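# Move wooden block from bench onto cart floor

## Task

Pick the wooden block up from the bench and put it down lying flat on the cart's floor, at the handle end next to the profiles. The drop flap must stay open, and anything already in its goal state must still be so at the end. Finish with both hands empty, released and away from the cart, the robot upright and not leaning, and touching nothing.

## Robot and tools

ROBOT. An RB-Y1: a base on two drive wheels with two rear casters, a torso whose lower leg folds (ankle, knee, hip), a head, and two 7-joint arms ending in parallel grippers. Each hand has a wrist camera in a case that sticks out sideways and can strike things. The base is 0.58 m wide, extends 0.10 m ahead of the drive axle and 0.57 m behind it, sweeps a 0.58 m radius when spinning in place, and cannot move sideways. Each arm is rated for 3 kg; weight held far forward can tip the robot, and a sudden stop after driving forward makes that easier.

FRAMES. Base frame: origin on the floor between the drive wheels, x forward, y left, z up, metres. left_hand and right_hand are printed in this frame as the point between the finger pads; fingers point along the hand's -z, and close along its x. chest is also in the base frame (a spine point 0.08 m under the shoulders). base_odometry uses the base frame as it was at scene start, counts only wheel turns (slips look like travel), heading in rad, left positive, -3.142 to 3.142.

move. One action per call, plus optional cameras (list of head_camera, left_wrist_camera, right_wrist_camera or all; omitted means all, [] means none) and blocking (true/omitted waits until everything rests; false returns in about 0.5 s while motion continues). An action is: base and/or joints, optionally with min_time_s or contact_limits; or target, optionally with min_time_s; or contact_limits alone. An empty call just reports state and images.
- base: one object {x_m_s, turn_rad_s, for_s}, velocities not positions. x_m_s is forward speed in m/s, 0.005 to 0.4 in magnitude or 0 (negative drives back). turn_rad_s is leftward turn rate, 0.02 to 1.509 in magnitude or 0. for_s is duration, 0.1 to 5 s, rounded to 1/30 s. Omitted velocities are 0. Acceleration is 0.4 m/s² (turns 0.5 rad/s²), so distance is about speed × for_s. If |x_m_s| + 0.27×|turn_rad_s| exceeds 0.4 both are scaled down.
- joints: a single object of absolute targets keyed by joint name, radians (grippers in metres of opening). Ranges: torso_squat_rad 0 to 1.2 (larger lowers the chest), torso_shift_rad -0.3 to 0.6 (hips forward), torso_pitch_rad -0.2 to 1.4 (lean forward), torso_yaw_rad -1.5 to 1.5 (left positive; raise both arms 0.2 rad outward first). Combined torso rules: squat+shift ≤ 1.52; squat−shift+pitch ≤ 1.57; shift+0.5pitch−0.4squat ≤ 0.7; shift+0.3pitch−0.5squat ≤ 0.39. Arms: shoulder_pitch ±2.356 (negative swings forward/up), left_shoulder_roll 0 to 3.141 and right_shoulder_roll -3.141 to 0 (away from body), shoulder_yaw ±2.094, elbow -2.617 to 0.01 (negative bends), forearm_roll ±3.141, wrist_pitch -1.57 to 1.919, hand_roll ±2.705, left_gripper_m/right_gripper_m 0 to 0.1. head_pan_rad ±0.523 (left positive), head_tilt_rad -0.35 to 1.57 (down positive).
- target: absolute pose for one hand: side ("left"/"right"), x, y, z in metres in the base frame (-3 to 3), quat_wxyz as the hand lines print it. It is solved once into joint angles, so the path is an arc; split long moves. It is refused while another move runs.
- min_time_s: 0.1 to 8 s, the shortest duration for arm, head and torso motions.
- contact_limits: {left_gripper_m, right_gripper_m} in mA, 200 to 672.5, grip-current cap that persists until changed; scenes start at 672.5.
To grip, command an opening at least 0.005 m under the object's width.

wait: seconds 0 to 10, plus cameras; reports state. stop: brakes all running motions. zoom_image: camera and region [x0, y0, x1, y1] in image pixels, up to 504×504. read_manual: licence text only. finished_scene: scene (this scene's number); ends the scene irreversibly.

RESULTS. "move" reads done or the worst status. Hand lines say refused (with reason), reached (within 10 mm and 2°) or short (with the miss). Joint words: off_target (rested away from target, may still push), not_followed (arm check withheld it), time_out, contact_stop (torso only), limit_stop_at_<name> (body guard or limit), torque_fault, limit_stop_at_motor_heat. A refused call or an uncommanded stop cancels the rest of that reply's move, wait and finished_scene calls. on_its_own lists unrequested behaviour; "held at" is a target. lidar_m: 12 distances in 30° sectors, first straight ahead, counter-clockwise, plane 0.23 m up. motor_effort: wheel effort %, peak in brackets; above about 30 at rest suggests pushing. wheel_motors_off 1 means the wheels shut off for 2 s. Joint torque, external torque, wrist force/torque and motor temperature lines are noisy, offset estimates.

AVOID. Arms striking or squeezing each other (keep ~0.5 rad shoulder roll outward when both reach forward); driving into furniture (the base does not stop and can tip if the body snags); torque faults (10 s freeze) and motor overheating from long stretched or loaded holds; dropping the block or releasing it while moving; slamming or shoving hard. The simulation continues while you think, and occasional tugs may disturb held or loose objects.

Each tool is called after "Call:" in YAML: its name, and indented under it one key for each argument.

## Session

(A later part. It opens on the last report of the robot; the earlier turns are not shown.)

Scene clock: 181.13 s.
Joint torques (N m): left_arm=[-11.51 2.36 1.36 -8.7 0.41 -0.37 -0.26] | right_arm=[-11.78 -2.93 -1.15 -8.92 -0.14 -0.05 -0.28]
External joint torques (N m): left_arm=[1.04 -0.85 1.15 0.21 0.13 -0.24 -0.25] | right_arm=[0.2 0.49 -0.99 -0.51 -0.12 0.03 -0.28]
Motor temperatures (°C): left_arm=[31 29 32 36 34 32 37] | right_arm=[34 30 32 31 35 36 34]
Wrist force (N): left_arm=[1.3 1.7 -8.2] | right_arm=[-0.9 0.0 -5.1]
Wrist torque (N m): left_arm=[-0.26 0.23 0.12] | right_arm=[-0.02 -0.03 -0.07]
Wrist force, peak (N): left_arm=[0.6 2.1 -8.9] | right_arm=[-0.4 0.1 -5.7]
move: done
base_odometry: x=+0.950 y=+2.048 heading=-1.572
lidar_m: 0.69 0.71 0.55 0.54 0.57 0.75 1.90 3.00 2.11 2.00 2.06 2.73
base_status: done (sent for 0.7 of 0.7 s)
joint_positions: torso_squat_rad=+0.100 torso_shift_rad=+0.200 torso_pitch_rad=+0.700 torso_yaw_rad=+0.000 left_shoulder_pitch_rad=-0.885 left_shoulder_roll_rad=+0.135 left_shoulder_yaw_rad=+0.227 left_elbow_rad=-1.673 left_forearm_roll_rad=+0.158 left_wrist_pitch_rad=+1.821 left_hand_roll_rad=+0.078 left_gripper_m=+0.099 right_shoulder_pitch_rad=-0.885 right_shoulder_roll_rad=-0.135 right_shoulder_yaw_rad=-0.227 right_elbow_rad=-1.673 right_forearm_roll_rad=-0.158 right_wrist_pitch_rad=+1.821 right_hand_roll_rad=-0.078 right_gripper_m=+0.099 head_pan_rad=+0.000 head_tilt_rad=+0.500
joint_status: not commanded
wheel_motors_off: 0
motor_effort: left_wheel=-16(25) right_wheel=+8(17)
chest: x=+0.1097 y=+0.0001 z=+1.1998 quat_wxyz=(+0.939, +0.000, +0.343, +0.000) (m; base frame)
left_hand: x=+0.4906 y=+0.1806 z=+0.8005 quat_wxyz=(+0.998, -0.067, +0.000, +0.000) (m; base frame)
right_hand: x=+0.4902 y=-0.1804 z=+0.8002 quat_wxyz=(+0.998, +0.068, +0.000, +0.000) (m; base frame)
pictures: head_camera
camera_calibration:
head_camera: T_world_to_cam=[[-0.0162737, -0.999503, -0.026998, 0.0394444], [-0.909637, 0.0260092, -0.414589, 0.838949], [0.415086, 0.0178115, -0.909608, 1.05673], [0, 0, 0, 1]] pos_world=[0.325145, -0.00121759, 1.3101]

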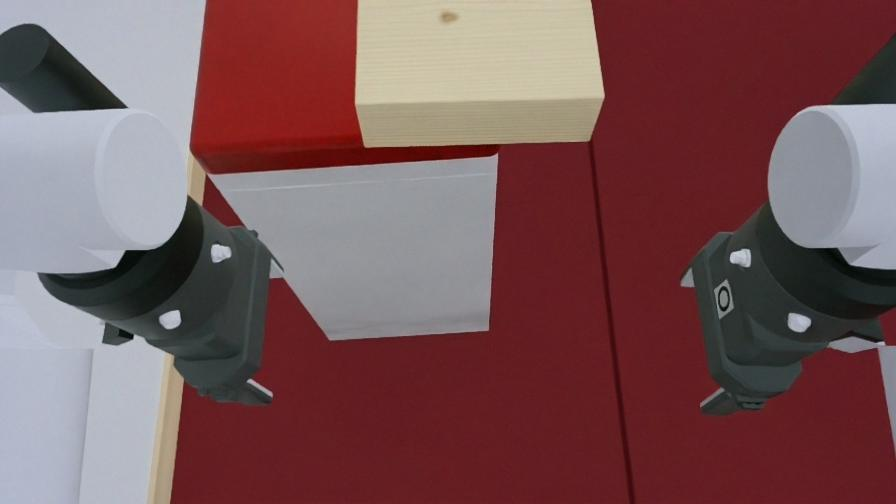

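Call:
move:
  base: {"turn_rad_s": -0.1, "for_s": 0.7}
  cameras: []

Call:
move:
  base: {"x_m_s": 0.15, "for_s": 1.4}
  cameras: ["head_camera", "left_wrist_camera", "right_wrist_camera"]

Scene clock: 185.20 s.
Joint torques (N m): left_arm=[-11.69 2.2 1.14 -8.7 0.5 -0.34 -0.21] | right_arm=[-12.05 -2.3 -1.13 -9.04 -0.14 0.02 -0.26]
External joint torques (N m): left_arm=[0.87 -1.01 0.93 0.21 0.22 -0.22 -0.21] | right_arm=[-0.07 1.12 -0.97 -0.63 -0.12 0.09 -0.26]
Motor temperatures (°C): left_arm=[31 29 32 36 34 32 37] | right_arm=[34 30 32 31 35 36 34]
Wrist force (N): left_arm=[0.6 2.3 -7.7] | right_arm=[-1.2 0.1 -5.1]
Wrist torque (N m): left_arm=[-0.37 0.15 0.10] | right_arm=[-0.04 -0.02 -0.06]
Wrist force, peak (N): left_arm=[2.1 2.1 -8.1] | right_arm=[-0.5 0.6 -5.8]
move: done
base_odometry: x=+0.950 y=+2.048 heading=-1.641
lidar_m: 0.69 0.69 0.57 0.54 0.55 0.71 1.54 3.25 2.17 2.01 2.03 2.58
base_status: done (sent for 0.7 of 0.7 s)
joint_positions: torso_squat_rad=+0.100 torso_shift_rad=+0.200 torso_pitch_rad=+0.700 torso_yaw_rad=+0.000 left_shoulder_pitch_rad=-0.885 left_shoulder_roll_rad=+0.135 left_shoulder_yaw_rad=+0.227 left_elbow_rad=-1.673 left_forearm_roll_rad=+0.158 left_wrist_pitch_rad=+1.821 left_hand_roll_rad=+0.078 left_gripper_m=+0.099 right_shoulder_pitch_rad=-0.885 right_shoulder_roll_rad=-0.135 right_shoulder_yaw_rad=-0.227 right_elbow_rad=-1.673 right_forearm_roll_rad=-0.158 right_wrist_pitch_rad=+1.821 right_hand_roll_rad=-0.078 right_gripper_m=+0.099 head_pan_rad=+0.000 head_tilt_rad=+0.500
joint_status: not commanded
wheel_motors_off: 0
motor_effort: left_wheel=+15(26) right_wheel=-16(24)
chest: x=+0.1097 y=+0.0001 z=+1.1998 quat_wxyz=(+0.939, +0.000, +0.343, +0.000) (m; base frame)
left_hand: x=+0.4906 y=+0.1806 z=+0.8005 quat_wxyz=(+0.998, -0.067, +0.000, +0.000) (m; base frame)
right_hand: x=+0.4902 y=-0.1805 z=+0.8002 quat_wxyz=(+0.998, +0.068, +0.000, +0.000) (m; base frame)
pictures: none
No camera images: "cameras" was empty.

Scene clock: 187.37 s.
Joint torques (N m): left_arm=[-11.44 2.14 1.27 -8.68 0.4 -0.41 -0.3] | right_arm=[-12.21 -2.78 -1.56 -8.97 -0.24 -0.03 -0.34]
External joint torques (N m): left_arm=[1.11 -1.07 1.06 0.24 0.12 -0.28 -0.29] | right_arm=[-0.23 0.64 -1.4 -0.57 -0.22 0.04 -0.35]
Motor temperatures (°C): left_arm=[31 28 32 36 34 32 37] | right_arm=[34 30 32 31 35 36 34]
Wrist force (N): left_arm=[1.5 1.3 -7.3] | right_arm=[-1.3 -0.2 -5.2]
Wrist torque (N m): left_arm=[-0.28 0.28 0.11] | right_arm=[-0.03 -0.07 -0.06]
Wrist force, peak (N): left_arm=[1.1 1.3 -8.3] | right_arm=[-0.3 0.5 -5.8]
move: done
base_odometry: x=+0.936 y=+1.838 heading=-1.640
lidar_m: 0.49 0.49 0.60 0.55 0.58 0.74 1.60 3.20 2.13 1.98 2.01 2.55
base_status: done (sent for 1.4 of 1.4 s)
joint_positions: torso_squat_rad=+0.100 torso_shift_rad=+0.200 torso_pitch_rad=+0.700 torso_yaw_rad=+0.000 left_shoulder_pitch_rad=-0.885 left_shoulder_roll_rad=+0.135 left_shoulder_yaw_rad=+0.227 left_elbow_rad=-1.673 left_forearm_roll_rad=+0.158 left_wrist_pitch_rad=+1.821 left_hand_roll_rad=+0.078 left_gripper_m=+0.099 right_shoulder_pitch_rad=-0.885 right_shoulder_roll_rad=-0.135 right_shoulder_yaw_rad=-0.227 right_elbow_rad=-1.673 right_forearm_roll_rad=-0.158 right_wrist_pitch_rad=+1.821 right_hand_roll_rad=-0.078 right_gripper_m=+0.099 head_pan_rad=+0.000 head_tilt_rad=+0.500
joint_status: not commanded
wheel_motors_off: 0
motor_effort: left_wheel=+15(42) right_wheel=-14(32)
chest: x=+0.1097 y=+0.0001 z=+1.1998 quat_wxyz=(+0.939, +0.000, +0.343, +0.000) (m; base frame)
left_hand: x=+0.4906 y=+0.1806 z=+0.8005 quat_wxyz=(+0.998, -0.067, +0.000, +0.000) (m; base frame)
right_hand: x=+0.4902 y=-0.1805 z=+0.8002 quat_wxyz=(+0.998, +0.068, +0.000, +0.000) (m; base frame)
pictures: head_camera, left_wrist_camera, right_wrist_camera
camera_calibration:
head_camera: T_world_to_cam=[[-0.0162836, -0.999503, -0.0270081, 0.0394535], [-0.909637, 0.0260224, -0.414587, 0.83895], [0.415084, 0.0178166, -0.909609, 1.05673], [0, 0, 0, 1]] pos_world=[0.325149, -0.00122501, 1.3101]
left_wrist_camera: T_world_to_cam=[[0.999624, 0.0249459, -0.0113692, -0.486421], [0.0269492, -0.818081, 0.574471, -0.296325], [0.0050298, -0.574561, -0.818446, 0.828945], [0, 0, 0, 1]] pos_world=[0.490054, 0.245995, 0.843147]
right_wrist_camera: T_world_to_cam=[[-0.999243, -0.0253231, -0.0295388, 0.507663], [-0.0381711, 0.785072, 0.618227, -0.307263], [0.00753459, 0.618887, -0.785444, 0.808708], [0, 0, 0, 1]] pos_world=[0.489457, -0.24642, 0.840149]

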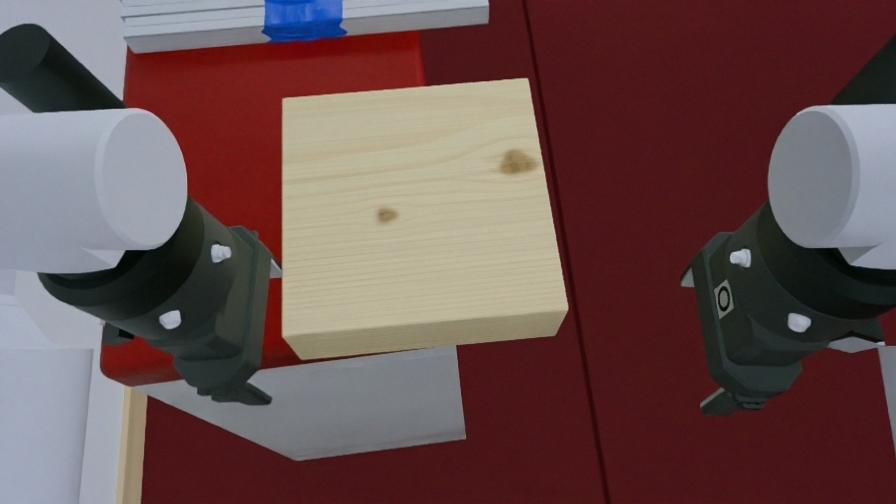

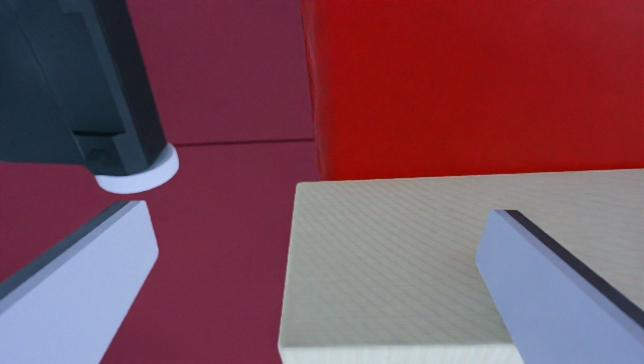

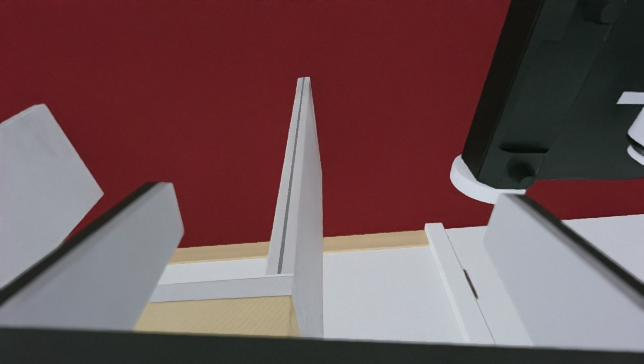

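Call:
move:
  base: {"turn_rad_s": 0.1, "for_s": 0.7}
  cameras: []

Call:
move:
  base: {"x_m_s": 0.1, "for_s": 1.17}
  cameras: ["head_camera", "left_wrist_camera", "right_wrist_camera"]

Scene clock: 189.97 s.
Joint torques (N m): left_arm=[-11.49 2.24 1.31 -8.61 0.55 -0.33 -0.35] | right_arm=[-12.42 -2.49 -1.66 -9.14 -0.23 0.04 -0.29]
External joint torques (N m): left_arm=[1.06 -0.97 1.09 0.31 0.27 -0.21 -0.35] | right_arm=[-0.44 0.93 -1.51 -0.73 -0.21 0.11 -0.29]
Motor temperatures (°C): left_arm=[31 28 32 36 34 32 37] | right_arm=[34 30 32 31 35 36 34]
Wrist force (N): left_arm=[1.5 1.1 -7.8] | right_arm=[-0.9 -0.2 -5.1]
Wrist torque (N m): left_arm=[-0.23 0.27 0.14] | right_arm=[-0.01 -0.02 -0.10]
Wrist force, peak (N): left_arm=[0.4 1.5 -8.5] | right_arm=[-0.7 0.2 -5.9]
move: done
base_odometry: x=+0.936 y=+1.838 heading=-1.571
lidar_m: 0.48 0.50 0.60 0.53 0.60 0.78 1.98 2.94 2.08 1.98 2.03 2.70
base_status: done (sent for 0.7 of 0.7 s)
joint_positions: torso_squat_rad=+0.100 torso_shift_rad=+0.200 torso_pitch_rad=+0.700 torso_yaw_rad=+0.000 left_shoulder_pitch_rad=-0.885 left_shoulder_roll_rad=+0.135 left_shoulder_yaw_rad=+0.227 left_elbow_rad=-1.673 left_forearm_roll_rad=+0.158 left_wrist_pitch_rad=+1.821 left_hand_roll_rad=+0.078 left_gripper_m=+0.099 right_shoulder_pitch_rad=-0.885 right_shoulder_roll_rad=-0.135 right_shoulder_yaw_rad=-0.227 right_elbow_rad=-1.673 right_forearm_roll_rad=-0.158 right_wrist_pitch_rad=+1.821 right_hand_roll_rad=-0.078 right_gripper_m=+0.099 head_pan_rad=+0.000 head_tilt_rad=+0.500
joint_status: not commanded
wheel_motors_off: 0
motor_effort: left_wheel=-16(25) right_wheel=+7(18)
chest: x=+0.1097 y=+0.0001 z=+1.1998 quat_wxyz=(+0.939, +0.000, +0.343, +0.000) (m; base frame)
left_hand: x=+0.4906 y=+0.1806 z=+0.8005 quat_wxyz=(+0.998, -0.067, +0.000, +0.000) (m; base frame)
right_hand: x=+0.4902 y=-0.1805 z=+0.8002 quat_wxyz=(+0.998, +0.068, +0.000, +0.000) (m; base frame)
pictures: none
No camera images: "cameras" was empty.

Scene clock: 191.73 s.
Joint torques (N m): left_arm=[-11.27 2.17 1.6 -8.55 0.38 -0.35 -0.26] | right_arm=[-11.94 -2.81 -1.28 -9.02 -0.14 -0.09 -0.4]
External joint torques (N m): left_arm=[1.28 -1.04 1.39 0.37 0.1 -0.22 -0.25] | right_arm=[0.04 0.61 -1.13 -0.61 -0.12 -0.02 -0.4]
Motor temperatures (°C): left_arm=[31 28 32 36 34 32 37] | right_arm=[34 30 32 31 35 36 34]
Wrist force (N): left_arm=[1.2 1.7 -7.0] | right_arm=[-1.2 0.7 -4.9]
Wrist torque (N m): left_arm=[-0.29 0.18 0.11] | right_arm=[-0.09 -0.05 -0.06]
Wrist force, peak (N): left_arm=[1.1 1.9 -8.6] | right_arm=[-0.6 0.5 -5.7]
move: done
base_odometry: x=+0.936 y=+1.721 heading=-1.571
lidar_m: 0.37 0.39 0.60 0.54 0.60 0.79 1.96 2.95 2.09 1.98 2.02 2.72
base_status: done (sent for 1.17 of 1.17 s)
joint_positions: torso_squat_rad=+0.100 torso_shift_rad=+0.200 torso_pitch_rad=+0.700 torso_yaw_rad=+0.000 left_shoulder_pitch_rad=-0.885 left_shoulder_roll_rad=+0.135 left_shoulder_yaw_rad=+0.227 left_elbow_rad=-1.673 left_forearm_roll_rad=+0.158 left_wrist_pitch_rad=+1.821 left_hand_roll_rad=+0.078 left_gripper_m=+0.099 right_shoulder_pitch_rad=-0.885 right_shoulder_roll_rad=-0.135 right_shoulder_yaw_rad=-0.227 right_elbow_rad=-1.673 right_forearm_roll_rad=-0.158 right_wrist_pitch_rad=+1.821 right_hand_roll_rad=-0.078 right_gripper_m=+0.099 head_pan_rad=+0.000 head_tilt_rad=+0.500
joint_status: not commanded
wheel_motors_off: 0
motor_effort: left_wheel=-3(30) right_wheel=+1(34)
chest: x=+0.1098 y=+0.0001 z=+1.1998 quat_wxyz=(+0.939, +0.000, +0.343, +0.000) (m; base frame)
left_hand: x=+0.4907 y=+0.1806 z=+0.8005 quat_wxyz=(+0.998, -0.067, +0.000, +0.000) (m; base frame)
right_hand: x=+0.4902 y=-0.1804 z=+0.8002 quat_wxyz=(+0.998, +0.068, +0.000, +0.000) (m; base frame)
pictures: head_camera, left_wrist_camera, right_wrist_camera
camera_calibration:
head_camera: T_world_to_cam=[[-0.0162791, -0.999503, -0.0269978, 0.0394438], [-0.909663, 0.0260129, -0.414532, 0.838915], [0.415028, 0.0178107, -0.909634, 1.05674], [0, 0, 0, 1]] pos_world=[0.325195, -0.00121965, 1.31007]
left_wrist_camera: T_world_to_cam=[[0.999623, 0.0249526, -0.0114325, -0.486383], [0.026991, -0.818076, 0.574476, -0.296324], [0.00498202, -0.574568, -0.818442, 0.828933], [0, 0, 0, 1]] pos_world=[0.490068, 0.246, 0.843104]
right_wrist_camera: T_world_to_cam=[[-0.999244, -0.0253346, -0.0295036, 0.507659], [-0.0381583, 0.785074, 0.618225, -0.307251], [0.00750003, 0.618883, -0.785447, 0.8087], [0, 0, 0, 1]] pos_world=[0.489485, -0.246414, 0.840119]

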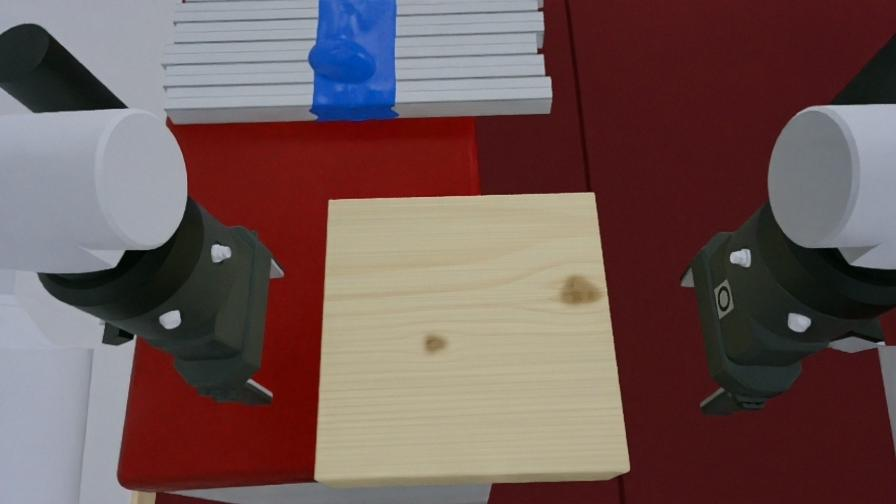

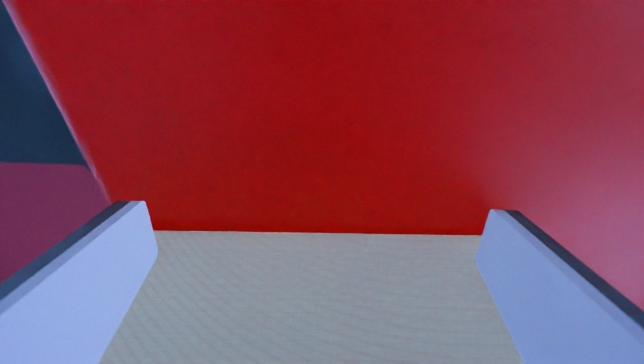

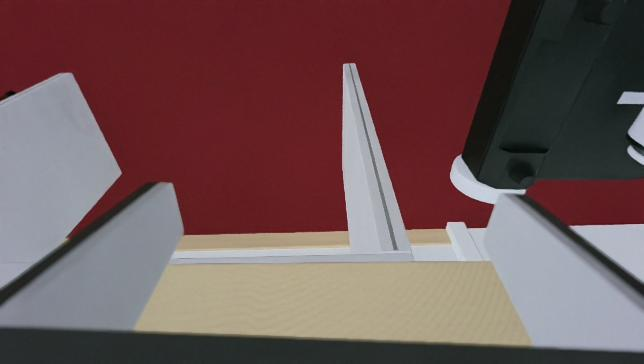

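Call:
move:
  joints: {"left_shoulder_pitch_rad": -0.915, "left_shoulder_roll_rad": 0.055, "left_shoulder_yaw_rad": 0.146, "left_elbow_rad": -1.650, "left_forearm_roll_rad": 0.091, "left_wrist_pitch_rad": 1.802, "left_hand_roll_rad": 0.160, "right_shoulder_pitch_rad": -0.909, "right_shoulder_roll_rad": -0.071, "right_shoulder_yaw_rad": -0.162, "right_elbow_rad": -1.655, "right_forearm_roll_rad": -0.104, "right_wrist_pitch_rad": 1.806, "right_hand_roll_rad": -0.144}
  min_time_s: 1.5
  cameras: ["head_camera", "left_wrist_camera"]

Scene clock: 196.53 s.
Joint torques (N m): left_arm=[-13.93 -4.39 -2.56 -7 1.85 -1.58 0.51] | right_arm=[-14.46 0.75 1.26 -8.26 0.19 -0.23 -0.32]
External joint torques (N m): left_arm=[-0.79 -5.34 -2.06 1.94 1.57 -1.43 0.51] | right_arm=[-1.98 2.38 0.86 0.16 0.21 -0.15 -0.32]
Motor temperatures (°C): left_arm=[31 28 32 36 34 32 37] | right_arm=[34 30 32 31 35 36 34]
Wrist force (N): left_arm=[-0.8 9.7 -2.3] | right_arm=[-0.8 0.6 -5.2]
Wrist torque (N m): left_arm=[-0.17 0.45 -0.17] | right_arm=[-0.09 0.04 -0.09]
Wrist force, peak (N): left_arm=[4.4 10.4 -1.5] | right_arm=[-1.1 0.2 -5.8]
move: done
base_odometry: x=+0.936 y=+1.721 heading=-1.571
lidar_m: 0.37 0.39 0.59 0.55 0.60 0.78 1.96 2.93 2.08 1.98 2.03 2.68
base_status: not commanded
joint_positions: torso_squat_rad=+0.100 torso_shift_rad=+0.200 torso_pitch_rad=+0.700 torso_yaw_rad=+0.000 left_shoulder_pitch_rad=-0.915 left_shoulder_roll_rad=+0.056 left_shoulder_yaw_rad=+0.147 left_elbow_rad=-1.650 left_forearm_roll_rad=+0.091 left_wrist_pitch_rad=+1.802 left_hand_roll_rad=+0.160 left_gripper_m=+0.099 right_shoulder_pitch_rad=-0.909 right_shoulder_roll_rad=-0.071 right_shoulder_yaw_rad=-0.162 right_elbow_rad=-1.655 right_forearm_roll_rad=-0.104 right_wrist_pitch_rad=+1.806 right_hand_roll_rad=-0.144 right_gripper_m=+0.099 head_pan_rad=+0.000 head_tilt_rad=+0.500
joint_status: all done
wheel_motors_off: 0
motor_effort: left_wheel=-1(3) right_wheel=-1(2)
chest: x=+0.1097 y=+0.0001 z=+1.1998 quat_wxyz=(+0.939, +0.000, +0.343, +0.000) (m; base frame)
left_hand: x=+0.4900 y=+0.1309 z=+0.8001 quat_wxyz=(+0.998, -0.069, +0.000, +0.000) (m; base frame)
right_hand: x=+0.4901 y=-0.1403 z=+0.7997 quat_wxyz=(+0.998, +0.069, +0.000, +0.000) (m; base frame)
pictures: head_camera, left_wrist_camera
camera_calibration:
head_camera: T_world_to_cam=[[-0.0161786, -0.999504, -0.0270158, 0.0394949], [-0.909626, 0.0259306, -0.414617, 0.838968], [0.415112, 0.0178663, -0.909595, 1.05673], [0, 0, 0, 1]] pos_world=[0.325125, -0.00115947, 1.31011]
left_wrist_camera: T_world_to_cam=[[0.999598, 0.0255947, -0.0122254, -0.483971], [0.0279539, -0.81584, 0.577601, -0.340024], [0.0048095, -0.57771, -0.816228, 0.7988], [0, 0, 0, 1]] pos_world=[0.48944, 0.196457, 0.842484]

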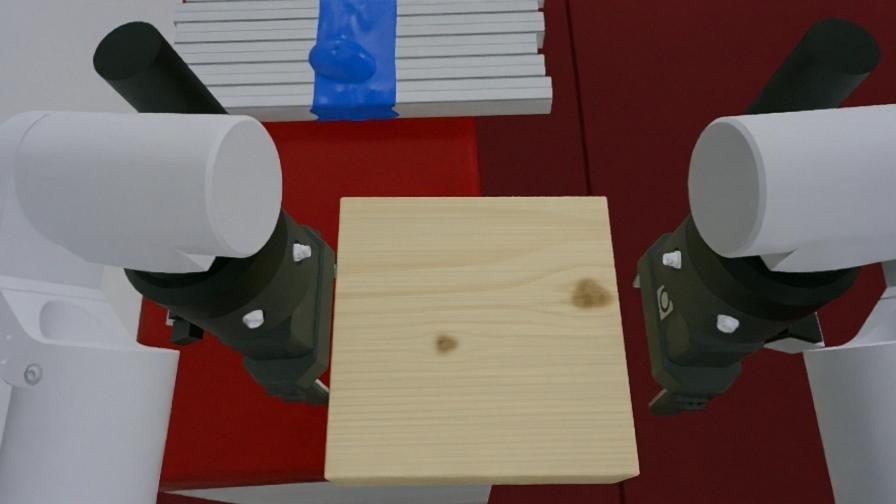

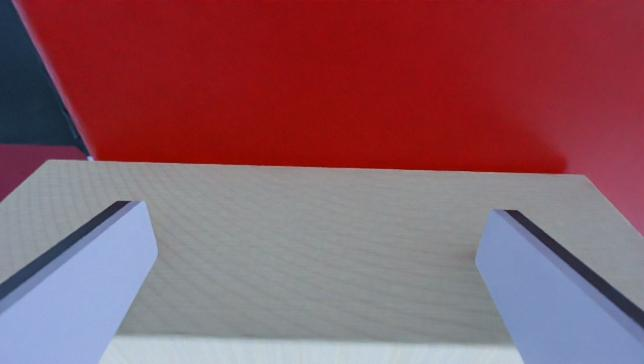

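Call:
move:
  joints: {"right_shoulder_pitch_rad": -0.915, "right_shoulder_roll_rad": -0.055, "right_shoulder_yaw_rad": -0.146, "right_elbow_rad": -1.650, "right_forearm_roll_rad": -0.091, "right_wrist_pitch_rad": 1.802, "right_hand_roll_rad": -0.160}
  min_time_s: 1.5
  cameras: ["right_wrist_camera"]

Call:
move:
  joints: {"left_shoulder_pitch_rad": -0.923, "left_shoulder_roll_rad": 0.040, "left_shoulder_yaw_rad": 0.131, "left_elbow_rad": -1.640, "left_forearm_roll_rad": 0.077, "left_wrist_pitch_rad": 1.796, "left_hand_roll_rad": 0.177, "right_shoulder_pitch_rad": -0.923, "right_shoulder_roll_rad": -0.040, "right_shoulder_yaw_rad": -0.131, "right_elbow_rad": -1.640, "right_forearm_roll_rad": -0.077, "right_wrist_pitch_rad": 1.796, "right_hand_roll_rad": -0.177}
  min_time_s: 1.5
  cameras: ["head_camera"]

Scene clock: 200.83 s.
Joint torques (N m): left_arm=[-13.97 -4.07 -2.82 -7.12 1.81 -1.46 0.46] | right_arm=[-14.46 1.43 1.18 -8.35 0.2 -0.2 -0.42]
External joint torques (N m): left_arm=[-0.83 -5.02 -2.32 1.81 1.52 -1.32 0.46] | right_arm=[-1.86 2.61 0.65 0.08 0.22 -0.11 -0.42]
Motor temperatures (°C): left_arm=[31 28 32 36 34 32 37] | right_arm=[34 30 32 31 35 36 34]
Wrist force (N): left_arm=[-1.3 9.7 -2.0] | right_arm=[-1.1 0.5 -5.0]
Wrist torque (N m): left_arm=[-0.18 0.43 -0.18] | right_arm=[-0.10 -0.06 -0.05]
Wrist force, peak (N): left_arm=[-0.7 10.3 -2.2] | right_arm=[-0.8 0.9 -5.7]
move: done
base_odometry: x=+0.936 y=+1.721 heading=-1.571
lidar_m: 0.36 0.39 0.59 0.54 0.60 0.80 1.97 2.96 2.08 1.98 2.02 2.69
base_status: not commanded
joint_positions: torso_squat_rad=+0.100 torso_shift_rad=+0.200 torso_pitch_rad=+0.700 torso_yaw_rad=+0.000 left_shoulder_pitch_rad=-0.915 left_shoulder_roll_rad=+0.056 left_shoulder_yaw_rad=+0.147 left_elbow_rad=-1.650 left_forearm_roll_rad=+0.091 left_wrist_pitch_rad=+1.802 left_hand_roll_rad=+0.160 left_gripper_m=+0.099 right_shoulder_pitch_rad=-0.915 right_shoulder_roll_rad=-0.055 right_shoulder_yaw_rad=-0.146 right_elbow_rad=-1.650 right_forearm_roll_rad=-0.091 right_wrist_pitch_rad=+1.802 right_hand_roll_rad=-0.160 right_gripper_m=+0.099 head_pan_rad=+0.000 head_tilt_rad=+0.500
joint_status: all done
wheel_motors_off: 0
motor_effort: left_wheel=-1(2) right_wheel=+0(3)
chest: x=+0.1097 y=+0.0001 z=+1.1998 quat_wxyz=(+0.939, +0.000, +0.343, +0.000) (m; base frame)
left_hand: x=+0.4900 y=+0.1309 z=+0.8001 quat_wxyz=(+0.998, -0.069, +0.000, +0.000) (m; base frame)
right_hand: x=+0.4899 y=-0.1301 z=+0.8000 quat_wxyz=(+0.998, +0.070, +0.000, +0.000) (m; base frame)
pictures: right_wrist_camera
camera_calibration:
right_wrist_camera: T_world_to_cam=[[-0.999227, -0.025541, -0.0298921, 0.508849], [-0.0385934, 0.782405, 0.621573, -0.349478], [0.00751206, 0.622246, -0.782786, 0.775685], [0, 0, 0, 1]] pos_world=[0.489141, -0.196237, 0.839632]

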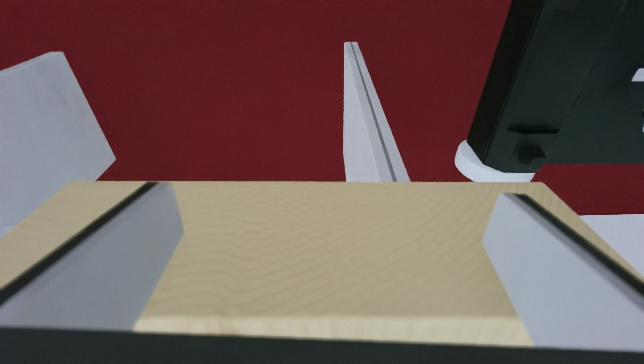

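Scene clock: 202.63 s.
Joint torques (N m): left_arm=[-18.7 -20.57 -9.97 -6.86 10.13 -3.63 2.36] | right_arm=[-20.33 19.19 7.48 -8.29 -7.1 -2.56 -2.06]
External joint torques (N m): left_arm=[-5.43 -21.19 -9.37 2.07 9.86 -3.48 2.36] | right_arm=[-7.61 20.06 6.87 0.14 -7.09 -2.47 -2.06]
Motor temperatures (°C): left_arm=[31 28 32 36 34 32 37] | right_arm=[34 30 32 31 35 36 34]
Wrist force (N): left_arm=[-0.1 43.2 6.3] | right_arm=[-3.5 -33.8 3.4]
Wrist torque (N m): left_arm=[0.68 0.92 -2.01] | right_arm=[-0.31 0.52 1.84]
Wrist force, peak (N): left_arm=[-0.1 43.4 7.9] | right_arm=[-3.7 -34.0 3.8]
move: done
base_odometry: x=+0.936 y=+1.721 heading=-1.571
lidar_m: 0.37 0.38 0.60 0.55 0.60 0.80 1.96 2.92 2.09 1.97 2.02 2.70
base_status: not commanded
joint_positions: torso_squat_rad=+0.100 torso_shift_rad=+0.200 torso_pitch_rad=+0.700 torso_yaw_rad=+0.000 left_shoulder_pitch_rad=-0.922 left_shoulder_roll_rad=+0.045 left_shoulder_yaw_rad=+0.133 left_elbow_rad=-1.640 left_forearm_roll_rad=+0.075 left_wrist_pitch_rad=+1.797 left_hand_roll_rad=+0.176 left_gripper_m=+0.099 right_shoulder_pitch_rad=-0.921 right_shoulder_roll_rad=-0.045 right_shoulder_yaw_rad=-0.133 right_elbow_rad=-1.640 right_forearm_roll_rad=-0.075 right_wrist_pitch_rad=+1.797 right_hand_roll_rad=-0.176 right_gripper_m=+0.099 head_pan_rad=+0.000 head_tilt_rad=+0.500
joint_status: all done
wheel_motors_off: 0
motor_effort: left_wheel=+0(2) right_wheel=-2(2)
chest: x=+0.1095 y=+0.0001 z=+1.1999 quat_wxyz=(+0.939, +0.000, +0.343, +0.000) (m; base frame)
left_hand: x=+0.4904 y=+0.1244 z=+0.7997 quat_wxyz=(+0.998, -0.066, +0.000, +0.002) (m; base frame)
right_hand: x=+0.4901 y=-0.1236 z=+0.7995 quat_wxyz=(+0.998, +0.067, +0.000, -0.002) (m; base frame)
pictures: head_camera
camera_calibration:
head_camera: T_world_to_cam=[[-0.0161459, -0.999504, -0.0270301, 0.0395141], [-0.909476, 0.0259133, -0.414949, 0.839201], [0.415443, 0.0178835, -0.909443, 1.05668], [0, 0, 0, 1]] pos_world=[0.32488, -0.00114916, 1.31029]

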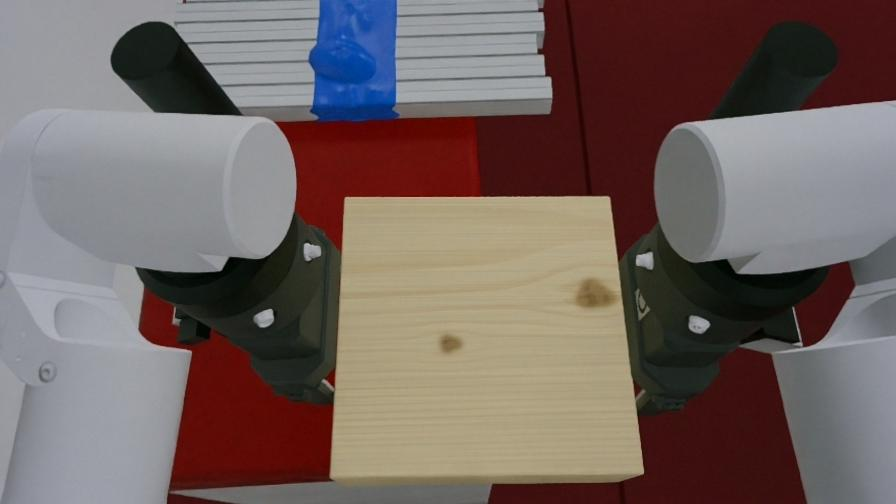

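Call:
move:
  joints: {"left_shoulder_pitch_rad": -0.926, "left_shoulder_roll_rad": 0.035, "left_shoulder_yaw_rad": 0.127, "left_elbow_rad": -1.637, "left_forearm_roll_rad": 0.073, "left_wrist_pitch_rad": 1.795, "left_hand_roll_rad": 0.182, "right_shoulder_pitch_rad": -0.926, "right_shoulder_roll_rad": -0.035, "right_shoulder_yaw_rad": -0.127, "right_elbow_rad": -1.637, "right_forearm_roll_rad": -0.073, "right_wrist_pitch_rad": 1.795, "right_hand_roll_rad": -0.182}
  min_time_s: 1
  cameras: []

Call:
move:
  joints: {"torso_squat_rad": 0.06}
  cameras: ["head_camera"]

Scene clock: 206.73 s.
Joint torques (N m): left_arm=[-21.65 -29.17 -13.43 -7.3 14.28 -5.16 3.53] | right_arm=[-23.47 28.39 10.7 -8.68 -11.07 -3.88 -3.15]
External joint torques (N m): left_arm=[-8.34 -29.72 -12.81 1.64 14.01 -5.01 3.53] | right_arm=[-10.72 29.19 10.06 -0.26 -11.07 -3.79 -3.15]
Motor temperatures (°C): left_arm=[31 28 32 36 35 33 37] | right_arm=[34 30 32 31 36 36 34]
Wrist force (N): left_arm=[-1.0 60.6 10.8] | right_arm=[-4.1 -51.5 8.2]
Wrist torque (N m): left_arm=[1.19 1.21 -3.17] | right_arm=[-0.46 0.78 2.87]
Wrist force, peak (N): left_arm=[-0.2 61.5 11.6] | right_arm=[-4.7 -52.3 7.3]
move: done
base_odometry: x=+0.936 y=+1.721 heading=-1.571
lidar_m: 0.36 0.38 0.59 0.55 0.60 0.79 1.95 2.94 2.09 1.97 2.03 2.70
base_status: not commanded
joint_positions: torso_squat_rad=+0.100 torso_shift_rad=+0.200 torso_pitch_rad=+0.699 torso_yaw_rad=+0.000 left_shoulder_pitch_rad=-0.924 left_shoulder_roll_rad=+0.042 left_shoulder_yaw_rad=+0.130 left_elbow_rad=-1.637 left_forearm_roll_rad=+0.069 left_wrist_pitch_rad=+1.796 left_hand_roll_rad=+0.181 left_gripper_m=+0.099 right_shoulder_pitch_rad=-0.923 right_shoulder_roll_rad=-0.042 right_shoulder_yaw_rad=-0.130 right_elbow_rad=-1.637 right_forearm_roll_rad=-0.070 right_wrist_pitch_rad=+1.796 right_hand_roll_rad=-0.181 right_gripper_m=+0.099 head_pan_rad=+0.000 head_tilt_rad=+0.500
joint_status: all done
wheel_motors_off: 0
motor_effort: left_wheel=+0(1) right_wheel=-1(3)
chest: x=+0.1094 y=+0.0001 z=+1.1999 quat_wxyz=(+0.939, +0.000, +0.343, +0.000) (m; base frame)
left_hand: x=+0.4904 y=+0.1229 z=+0.7996 quat_wxyz=(+0.998, -0.065, +0.000, +0.003) (m; base frame)
right_hand: x=+0.4902 y=-0.1222 z=+0.7994 quat_wxyz=(+0.998, +0.065, +0.000, -0.002) (m; base frame)
pictures: none
No camera images: "cameras" was empty.

Scene clock: 207.53 s.
Joint torques (N m): left_arm=[-22.14 -29.24 -13.19 -9.16 14.43 -4.49 3.59] | right_arm=[-23.43 28.43 10.52 -10.04 -11.36 -3.3 -3.14]
External joint torques (N m): left_arm=[-8.84 -29.77 -12.57 -0.22 14.16 -4.35 3.59] | right_arm=[-10.68 29.22 9.87 -1.61 -11.35 -3.21 -3.14]
Motor temperatures (°C): left_arm=[31 29 32 36 35 33 37] | right_arm=[34 30 32 31 36 36 34]
Wrist force (N): left_arm=[0.7 60.1 0.6] | right_arm=[-3.0 -51.7 0.9]
Wrist torque (N m): left_arm=[1.28 0.77 -3.19] | right_arm=[-0.54 0.31 2.85]
Wrist force, peak (N): left_arm=[-1.0 61.1 9.0] | right_arm=[-4.3 -52.2 7.4]
move: done
base_odometry: x=+0.936 y=+1.721 heading=-1.571
lidar_m: 0.36 0.38 0.59 0.55 0.60 0.80 1.97 2.95 2.07 1.98 2.03 2.70
base_status: not commanded
joint_positions: torso_squat_rad=+0.060 torso_shift_rad=+0.200 torso_pitch_rad=+0.700 torso_yaw_rad=+0.000 left_shoulder_pitch_rad=-0.924 left_shoulder_roll_rad=+0.042 left_shoulder_yaw_rad=+0.130 left_elbow_rad=-1.637 left_forearm_roll_rad=+0.069 left_wrist_pitch_rad=+1.796 left_hand_roll_rad=+0.181 left_gripper_m=+0.099 right_shoulder_pitch_rad=-0.923 right_shoulder_roll_rad=-0.042 right_shoulder_yaw_rad=-0.130 right_elbow_rad=-1.637 right_forearm_roll_rad=-0.070 right_wrist_pitch_rad=+1.796 right_hand_roll_rad=-0.181 right_gripper_m=+0.099 head_pan_rad=+0.000 head_tilt_rad=+0.500
joint_status: all done
wheel_motors_off: 0
motor_effort: left_wheel=+2(2) right_wheel=+1(2)
chest: x=+0.1101 y=+0.0001 z=+1.2020 quat_wxyz=(+0.939, +0.000, +0.343, +0.000) (m; base frame)
left_hand: x=+0.4908 y=+0.1229 z=+0.8013 quat_wxyz=(+0.998, -0.065, +0.000, +0.003) (m; base frame)
right_hand: x=+0.4906 y=-0.1223 z=+0.8012 quat_wxyz=(+0.998, +0.065, +0.001, -0.002) (m; base frame)
pictures: head_camera
camera_calibration:
head_camera: T_world_to_cam=[[-0.0161554, -0.999504, -0.0270245, 0.0395754], [-0.909622, 0.0259132, -0.414629, 0.840262], [0.415123, 0.0178836, -0.909589, 1.05855], [0, 0, 0, 1]] pos_world=[0.32553, -0.00114889, 1.31232]

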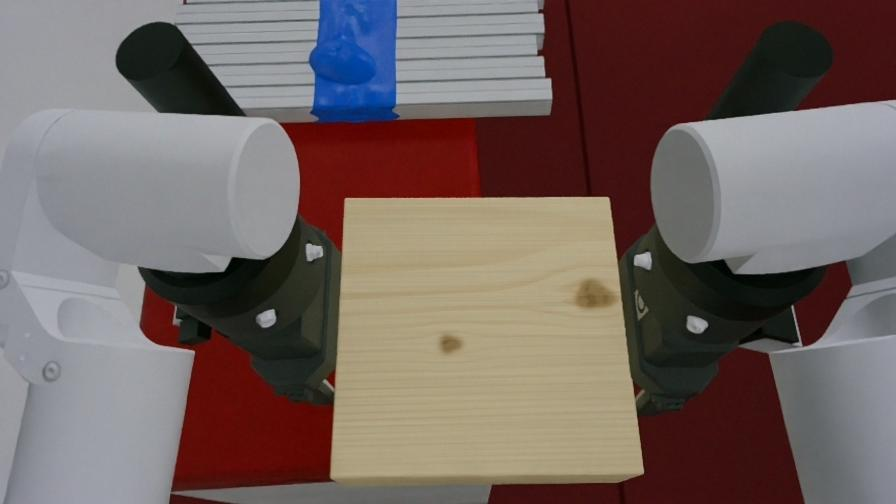

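Call:
move:
  joints: {"torso_pitch_rad": 0.6}
  min_time_s: 2
  cameras: ["head_camera"]

Scene clock: 211.87 s.
Joint torques (N m): left_arm=[-24.38 -27.55 -12.57 -10.35 14.45 -2.5 3.36] | right_arm=[-25.88 28.4 10.18 -11.61 -12.24 -2.7 -3.14]
External joint torques (N m): left_arm=[-9.5 -28.64 -12.11 -1.34 14.22 -2.17 3.36] | right_arm=[-11.52 29.74 9.67 -3.1 -12.26 -2.43 -3.15]
Motor temperatures (°C): left_arm=[31 29 32 36 36 33 38] | right_arm=[34 30 32 31 37 36 34]
Wrist force (N): left_arm=[3.5 57.0 -11.1] | right_arm=[-3.3 -55.1 -5.9]
Wrist torque (N m): left_arm=[1.36 -0.11 -2.98] | right_arm=[-0.68 -0.02 2.99]
Wrist force, peak (N): left_arm=[0.5 61.1 1.4] | right_arm=[-3.4 -55.6 -5.5]
move: done
base_odometry: x=+0.936 y=+1.721 heading=-1.571
lidar_m: 0.36 0.38 0.59 0.54 0.60 0.79 1.96 2.94 2.08 1.97 2.02 2.70
base_status: not commanded
joint_positions: torso_squat_rad=+0.060 torso_shift_rad=+0.200 torso_pitch_rad=+0.601 torso_yaw_rad=+0.000 left_shoulder_pitch_rad=-0.923 left_shoulder_roll_rad=+0.042 left_shoulder_yaw_rad=+0.130 left_elbow_rad=-1.637 left_forearm_roll_rad=+0.069 left_wrist_pitch_rad=+1.795 left_hand_roll_rad=+0.181 left_gripper_m=+0.099 right_shoulder_pitch_rad=-0.923 right_shoulder_roll_rad=-0.042 right_shoulder_yaw_rad=-0.130 right_elbow_rad=-1.636 right_forearm_roll_rad=-0.070 right_wrist_pitch_rad=+1.796 right_hand_roll_rad=-0.181 right_gripper_m=+0.099 head_pan_rad=+0.000 head_tilt_rad=+0.500
joint_status: all done
wheel_motors_off: 0
motor_effort: left_wheel=+1(2) right_wheel=+0(3)
chest: x=+0.0858 y=+0.0001 z=+1.2206 quat_wxyz=(+0.955, +0.000, +0.296, +0.000) (m; base frame)
left_hand: x=+0.5043 y=+0.1227 z=+0.8594 quat_wxyz=(+0.997, -0.065, -0.049, +0.000) (m; base frame)
right_hand: x=+0.5042 y=-0.1224 z=+0.8593 quat_wxyz=(+0.997, +0.065, -0.049, +0.001) (m; base frame)
pictures: head_camera
camera_calibration:
head_camera: T_world_to_cam=[[-0.0134492, -0.999505, -0.0284458, 0.0411903], [-0.864013, 0.0259357, -0.502801, 0.929578], [0.503289, 0.0178153, -0.863934, 1.02224], [0, 0, 0, 1]] pos_world=[0.289241, -0.00115081, 1.35171]

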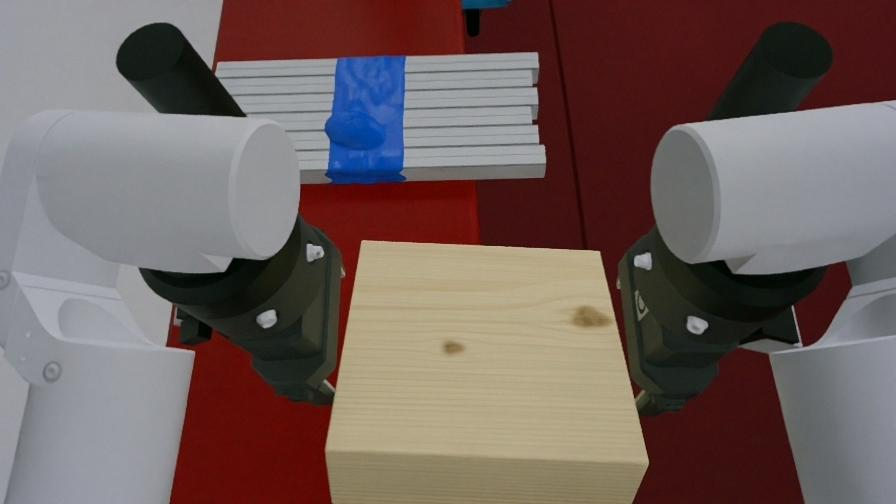

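Call:
move:
  joints: {"torso_pitch_rad": 0.7}
  min_time_s: 3
  cameras: []

Call:
move:
  joints: {"torso_squat_rad": 0.1}
  cameras: ["head_camera", "right_wrist_camera", "left_wrist_camera"]

Scene clock: 217.33 s.
Joint torques (N m): left_arm=[-22.68 -27.49 -12.29 -9.84 14.4 -3.16 3.4] | right_arm=[-24.73 28.34 10.64 -11.11 -12.33 -3.97 -3.04]
External joint torques (N m): left_arm=[-9.39 -28.02 -11.67 -0.9 14.13 -3.02 3.4] | right_arm=[-11.98 29.13 10 -2.69 -12.33 -3.88 -3.04]
Motor temperatures (°C): left_arm=[31 29 32 36 37 33 38] | right_arm=[35 31 32 31 38 36 34]
Wrist force (N): left_arm=[1.4 57.6 2.2] | right_arm=[-5.9 -55.3 4.6]
Wrist torque (N m): left_arm=[1.30 0.65 -3.09] | right_arm=[-0.59 0.56 3.06]
Wrist force, peak (N): left_arm=[2.2 59.5 2.8] | right_arm=[-5.2 -55.9 -4.0]
move: done
base_odometry: x=+0.936 y=+1.721 heading=-1.571
lidar_m: 0.36 0.39 0.60 0.54 0.60 0.78 1.98 2.95 2.08 1.97 2.04 2.70
base_status: not commanded
joint_positions: torso_squat_rad=+0.060 torso_shift_rad=+0.200 torso_pitch_rad=+0.700 torso_yaw_rad=+0.000 left_shoulder_pitch_rad=-0.924 left_shoulder_roll_rad=+0.042 left_shoulder_yaw_rad=+0.130 left_elbow_rad=-1.637 left_forearm_roll_rad=+0.069 left_wrist_pitch_rad=+1.796 left_hand_roll_rad=+0.181 left_gripper_m=+0.099 right_shoulder_pitch_rad=-0.923 right_shoulder_roll_rad=-0.042 right_shoulder_yaw_rad=-0.130 right_elbow_rad=-1.636 right_forearm_roll_rad=-0.070 right_wrist_pitch_rad=+1.796 right_hand_roll_rad=-0.181 right_gripper_m=+0.099 head_pan_rad=+0.000 head_tilt_rad=+0.500
joint_status: all done
wheel_motors_off: 0
motor_effort: left_wheel=+0(2) right_wheel=+1(3)
chest: x=+0.1100 y=+0.0001 z=+1.2020 quat_wxyz=(+0.939, +0.000, +0.343, +0.000) (m; base frame)
left_hand: x=+0.4908 y=+0.1226 z=+0.8014 quat_wxyz=(+0.998, -0.065, +0.000, +0.003) (m; base frame)
right_hand: x=+0.4905 y=-0.1224 z=+0.8012 quat_wxyz=(+0.998, +0.065, +0.001, -0.002) (m; base frame)
pictures: none
No camera images: "cameras" was empty.

Scene clock: 218.13 s.
Joint torques (N m): left_arm=[-20.9 -27.61 -12.3 -8.31 14.34 -4.06 3.36] | right_arm=[-24.74 28.59 10.35 -10.17 -12.15 -4.48 -3.16]
External joint torques (N m): left_arm=[-7.58 -28.15 -11.67 0.63 14.07 -3.91 3.36] | right_arm=[-11.97 29.38 9.71 -1.75 -12.15 -4.39 -3.16]
Motor temperatures (°C): left_arm=[31 29 32 36 37 33 38] | right_arm=[35 31 32 31 38 36 34]
Wrist force (N): left_arm=[0.5 59.2 11.6] | right_arm=[-6.7 -56.3 10.7]
Wrist torque (N m): left_arm=[1.17 1.18 -3.13] | right_arm=[-0.47 0.91 3.13]
Wrist force, peak (N): left_arm=[1.1 60.1 11.8] | right_arm=[-7.0 -56.8 10.7]
move: done
base_odometry: x=+0.936 y=+1.721 heading=-1.571
lidar_m: 0.37 0.38 0.58 0.55 0.60 0.79 1.97 2.94 2.08 1.97 2.04 2.71
base_status: not commanded
joint_positions: torso_squat_rad=+0.100 torso_shift_rad=+0.200 torso_pitch_rad=+0.699 torso_yaw_rad=+0.000 left_shoulder_pitch_rad=-0.924 left_shoulder_roll_rad=+0.042 left_shoulder_yaw_rad=+0.130 left_elbow_rad=-1.637 left_forearm_roll_rad=+0.069 left_wrist_pitch_rad=+1.796 left_hand_roll_rad=+0.181 left_gripper_m=+0.099 right_shoulder_pitch_rad=-0.923 right_shoulder_roll_rad=-0.042 right_shoulder_yaw_rad=-0.130 right_elbow_rad=-1.637 right_forearm_roll_rad=-0.070 right_wrist_pitch_rad=+1.796 right_hand_roll_rad=-0.181 right_gripper_m=+0.099 head_pan_rad=+0.000 head_tilt_rad=+0.500
joint_status: all done
wheel_motors_off: 0
motor_effort: left_wheel=+1(2) right_wheel=+1(3)
chest: x=+0.1092 y=+0.0001 z=+1.2000 quat_wxyz=(+0.940, +0.000, +0.342, +0.000) (m; base frame)
left_hand: x=+0.4904 y=+0.1225 z=+0.7999 quat_wxyz=(+0.998, -0.065, +0.000, +0.003) (m; base frame)
right_hand: x=+0.4899 y=-0.1224 z=+0.7995 quat_wxyz=(+0.998, +0.065, +0.000, -0.002) (m; base frame)
pictures: head_camera, left_wrist_camera, right_wrist_camera
camera_calibration:
head_camera: T_world_to_cam=[[-0.0161981, -0.999505, -0.0269824, 0.0394614], [-0.909217, 0.025952, -0.415513, 0.839623], [0.416008, 0.0178023, -0.909187, 1.05659], [0, 0, 0, 1]] pos_world=[0.32449, -0.00115777, 1.31057]
left_wrist_camera: T_world_to_cam=[[0.999458, 0.0306956, -0.011856, -0.484951], [0.0319703, -0.820528, 0.570712, -0.342588], [0.00779012, -0.570782, -0.821065, 0.795352], [0, 0, 0, 1]] pos_world=[0.489445, 0.187755, 0.842805]
right_wrist_camera: T_world_to_cam=[[-0.999372, -0.0205626, -0.0288524, 0.508922], [-0.0339518, 0.788578, 0.613997, -0.350652], [0.010127, 0.614591, -0.788781, 0.773107], [0, 0, 0, 1]] pos_world=[0.488868, -0.188163, 0.839795]

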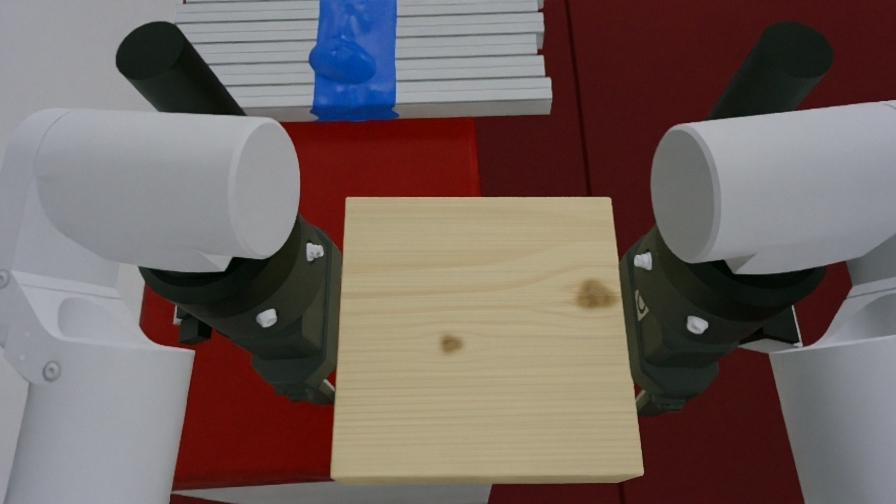

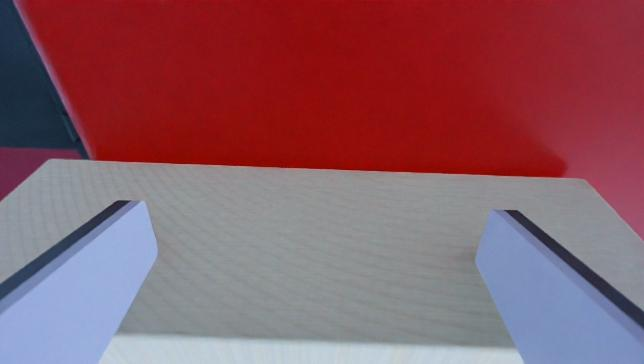

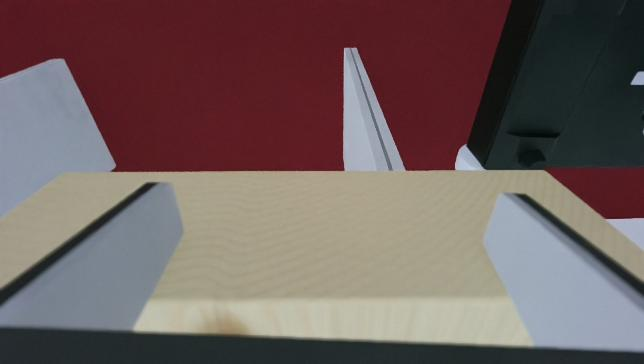

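Call:
move:
  joints: {"left_hand_roll_rad": 0.167, "right_hand_roll_rad": -0.167}
  min_time_s: 1
  cameras: []

Call:
move:
  joints: {"left_hand_roll_rad": 0.152, "right_hand_roll_rad": -0.152}
  min_time_s: 1
  cameras: []

Scene clock: 221.60 s.
Joint torques (N m): left_arm=[-19.98 -27.4 -14 -8.17 14.01 -3.55 -1.47] | right_arm=[-23.9 27.69 10.47 -9.96 -11.33 -4.76 0.76]
External joint torques (N m): left_arm=[-6.66 -27.93 -13.37 0.77 13.74 -3.4 -1.47] | right_arm=[-11.13 28.48 9.83 -1.53 -11.32 -4.67 0.76]
Motor temperatures (°C): left_arm=[31 29 32 36 37 33 38] | right_arm=[35 31 32 31 39 37 34]
Wrist force (N): left_arm=[1.0 53.6 9.2] | right_arm=[-9.3 -49.2 9.6]
Wrist torque (N m): left_arm=[0.99 0.57 1.51] | right_arm=[-0.29 0.50 -0.89]
Wrist force, peak (N): left_arm=[1.7 60.3 11.7] | right_arm=[-6.6 -56.8 10.4]
move: done
base_odometry: x=+0.936 y=+1.721 heading=-1.571
lidar_m: 0.37 0.39 0.60 0.54 0.59 0.78 1.98 2.96 2.08 1.98 2.05 2.70
base_status: not commanded
joint_positions: torso_squat_rad=+0.100 torso_shift_rad=+0.200 torso_pitch_rad=+0.699 torso_yaw_rad=+0.000 left_shoulder_pitch_rad=-0.924 left_shoulder_roll_rad=+0.042 left_shoulder_yaw_rad=+0.131 left_elbow_rad=-1.637 left_forearm_roll_rad=+0.070 left_wrist_pitch_rad=+1.796 left_hand_roll_rad=+0.167 left_gripper_m=+0.099 right_shoulder_pitch_rad=-0.923 right_shoulder_roll_rad=-0.042 right_shoulder_yaw_rad=-0.130 right_elbow_rad=-1.637 right_forearm_roll_rad=-0.070 right_wrist_pitch_rad=+1.796 right_hand_roll_rad=-0.167 right_gripper_m=+0.099 head_pan_rad=+0.000 head_tilt_rad=+0.500
joint_status: all done
wheel_motors_off: 0
motor_effort: left_wheel=+0(2) right_wheel=-1(3)
chest: x=+0.1092 y=+0.0001 z=+1.2000 quat_wxyz=(+0.940, +0.000, +0.342, +0.000) (m; base frame)
left_hand: x=+0.4905 y=+0.1225 z=+0.7999 quat_wxyz=(+0.998, -0.065, -0.001, -0.004) (m; base frame)
right_hand: x=+0.4899 y=-0.1222 z=+0.7995 quat_wxyz=(+0.998, +0.065, +0.000, +0.005) (m; base frame)
pictures: none
No camera images: "cameras" was empty.

Scene clock: 222.90 s.
Joint torques (N m): left_arm=[-20.38 -27.22 -16.95 -8.22 15.36 -2.17 -3.51] | right_arm=[-24.36 27.57 13.16 -9.51 -12.89 -2.53 3.05]
External joint torques (N m): left_arm=[-7.07 -27.76 -16.33 0.72 15.09 -2.03 -3.51] | right_arm=[-11.6 28.37 12.51 -1.08 -12.88 -2.44 3.05]
Motor temperatures (°C): left_arm=[31 29 32 36 38 33 38] | right_arm=[35 31 32 31 39 37 34]
Wrist force (N): left_arm=[3.2 56.2 4.6] | right_arm=[-5.0 -53.0 5.3]
Wrist torque (N m): left_arm=[1.21 -0.43 3.17] | right_arm=[-0.21 -0.56 -2.98]
Wrist force, peak (N): left_arm=[3.7 57.3 3.9] | right_arm=[-4.9 -53.4 5.3]
move: done
base_odometry: x=+0.936 y=+1.721 heading=-1.571
lidar_m: 0.36 0.38 0.60 0.54 0.59 0.79 1.96 2.95 2.08 1.97 2.03 2.70
base_status: not commanded
joint_positions: torso_squat_rad=+0.100 torso_shift_rad=+0.200 torso_pitch_rad=+0.699 torso_yaw_rad=+0.000 left_shoulder_pitch_rad=-0.924 left_shoulder_roll_rad=+0.042 left_shoulder_yaw_rad=+0.131 left_elbow_rad=-1.637 left_forearm_roll_rad=+0.069 left_wrist_pitch_rad=+1.795 left_hand_roll_rad=+0.153 left_gripper_m=+0.099 right_shoulder_pitch_rad=-0.923 right_shoulder_roll_rad=-0.042 right_shoulder_yaw_rad=-0.130 right_elbow_rad=-1.637 right_forearm_roll_rad=-0.070 right_wrist_pitch_rad=+1.796 right_hand_roll_rad=-0.153 right_gripper_m=+0.099 head_pan_rad=+0.000 head_tilt_rad=+0.500
joint_status: all done
wheel_motors_off: 0
motor_effort: left_wheel=+1(2) right_wheel=+2(3)
chest: x=+0.1093 y=+0.0001 z=+1.2000 quat_wxyz=(+0.939, +0.000, +0.343, +0.000) (m; base frame)
left_hand: x=+0.4907 y=+0.1228 z=+0.7998 quat_wxyz=(+0.998, -0.065, -0.002, -0.011) (m; base frame)
right_hand: x=+0.4902 y=-0.1224 z=+0.7994 quat_wxyz=(+0.998, +0.065, -0.001, +0.011) (m; base frame)
pictures: none
No camera images: "cameras" was empty.

Call:
move:
  joints: {"left_shoulder_pitch_rad": -0.9275, "left_shoulder_roll_rad": 0.031, "left_shoulder_yaw_rad": 0.1235, "left_elbow_rad": -1.6345, "left_forearm_roll_rad": 0.0705, "left_wrist_pitch_rad": 1.7935, "left_hand_roll_rad": 0.174, "right_shoulder_pitch_rad": -0.9275, "right_shoulder_roll_rad": -0.031, "right_shoulder_yaw_rad": -0.1235, "right_elbow_rad": -1.6345, "right_forearm_roll_rad": -0.0705, "right_wrist_pitch_rad": 1.7935, "right_hand_roll_rad": -0.173}
  min_time_s: 1
  cameras: []

Scene clock: 226.13 s.
Joint torques (N m): left_arm=[-22.26 -34.27 -17.22 -6.39 17.39 -3.05 1.93] | right_arm=[-26.13 35.65 13.95 -8 -14.44 -3.62 -2.07]
External joint torques (N m): left_arm=[-8.93 -34.74 -16.57 2.55 17.13 -2.9 1.94] | right_arm=[-13.35 36.38 13.29 0.43 -14.43 -3.53 -2.07]
Motor temperatures (°C): left_arm=[31 29 32 36 38 33 38] | right_arm=[35 31 32 31 40 37 34]
Wrist force (N): left_arm=[4.6 68.8 7.6] | right_arm=[-5.2 -65.3 9.3]
Wrist torque (N m): left_arm=[1.51 0.10 -1.89] | right_arm=[-0.40 -0.08 2.08]
Wrist force, peak (N): left_arm=[4.1 69.6 7.4] | right_arm=[-5.5 -65.6 9.2]
move: done
base_odometry: x=+0.936 y=+1.721 heading=-1.571
lidar_m: 0.37 0.38 0.61 0.55 0.60 0.80 1.97 2.94 2.08 1.97 2.01 2.71
base_status: not commanded
joint_positions: torso_squat_rad=+0.100 torso_shift_rad=+0.200 torso_pitch_rad=+0.699 torso_yaw_rad=+0.000 left_shoulder_pitch_rad=-0.925 left_shoulder_roll_rad=+0.040 left_shoulder_yaw_rad=+0.128 left_elbow_rad=-1.635 left_forearm_roll_rad=+0.066 left_wrist_pitch_rad=+1.794 left_hand_roll_rad=+0.174 left_gripper_m=+0.099 right_shoulder_pitch_rad=-0.924 right_shoulder_roll_rad=-0.040 right_shoulder_yaw_rad=-0.127 right_elbow_rad=-1.635 right_forearm_roll_rad=-0.067 right_wrist_pitch_rad=+1.794 right_hand_roll_rad=-0.172 right_gripper_m=+0.099 head_pan_rad=+0.000 head_tilt_rad=+0.500
joint_status: all done
wheel_motors_off: 0
motor_effort: left_wheel=+1(2) right_wheel=+2(2)
chest: x=+0.1093 y=+0.0001 z=+1.2000 quat_wxyz=(+0.939, +0.000, +0.343, +0.000) (m; base frame)
left_hand: x=+0.4906 y=+0.1213 z=+0.7995 quat_wxyz=(+0.998, -0.065, -0.001, -0.002) (m; base frame)
right_hand: x=+0.4901 y=-0.1211 z=+0.7992 quat_wxyz=(+0.998, +0.064, +0.000, +0.003) (m; base frame)
pictures: none
No camera images: "cameras" was empty.


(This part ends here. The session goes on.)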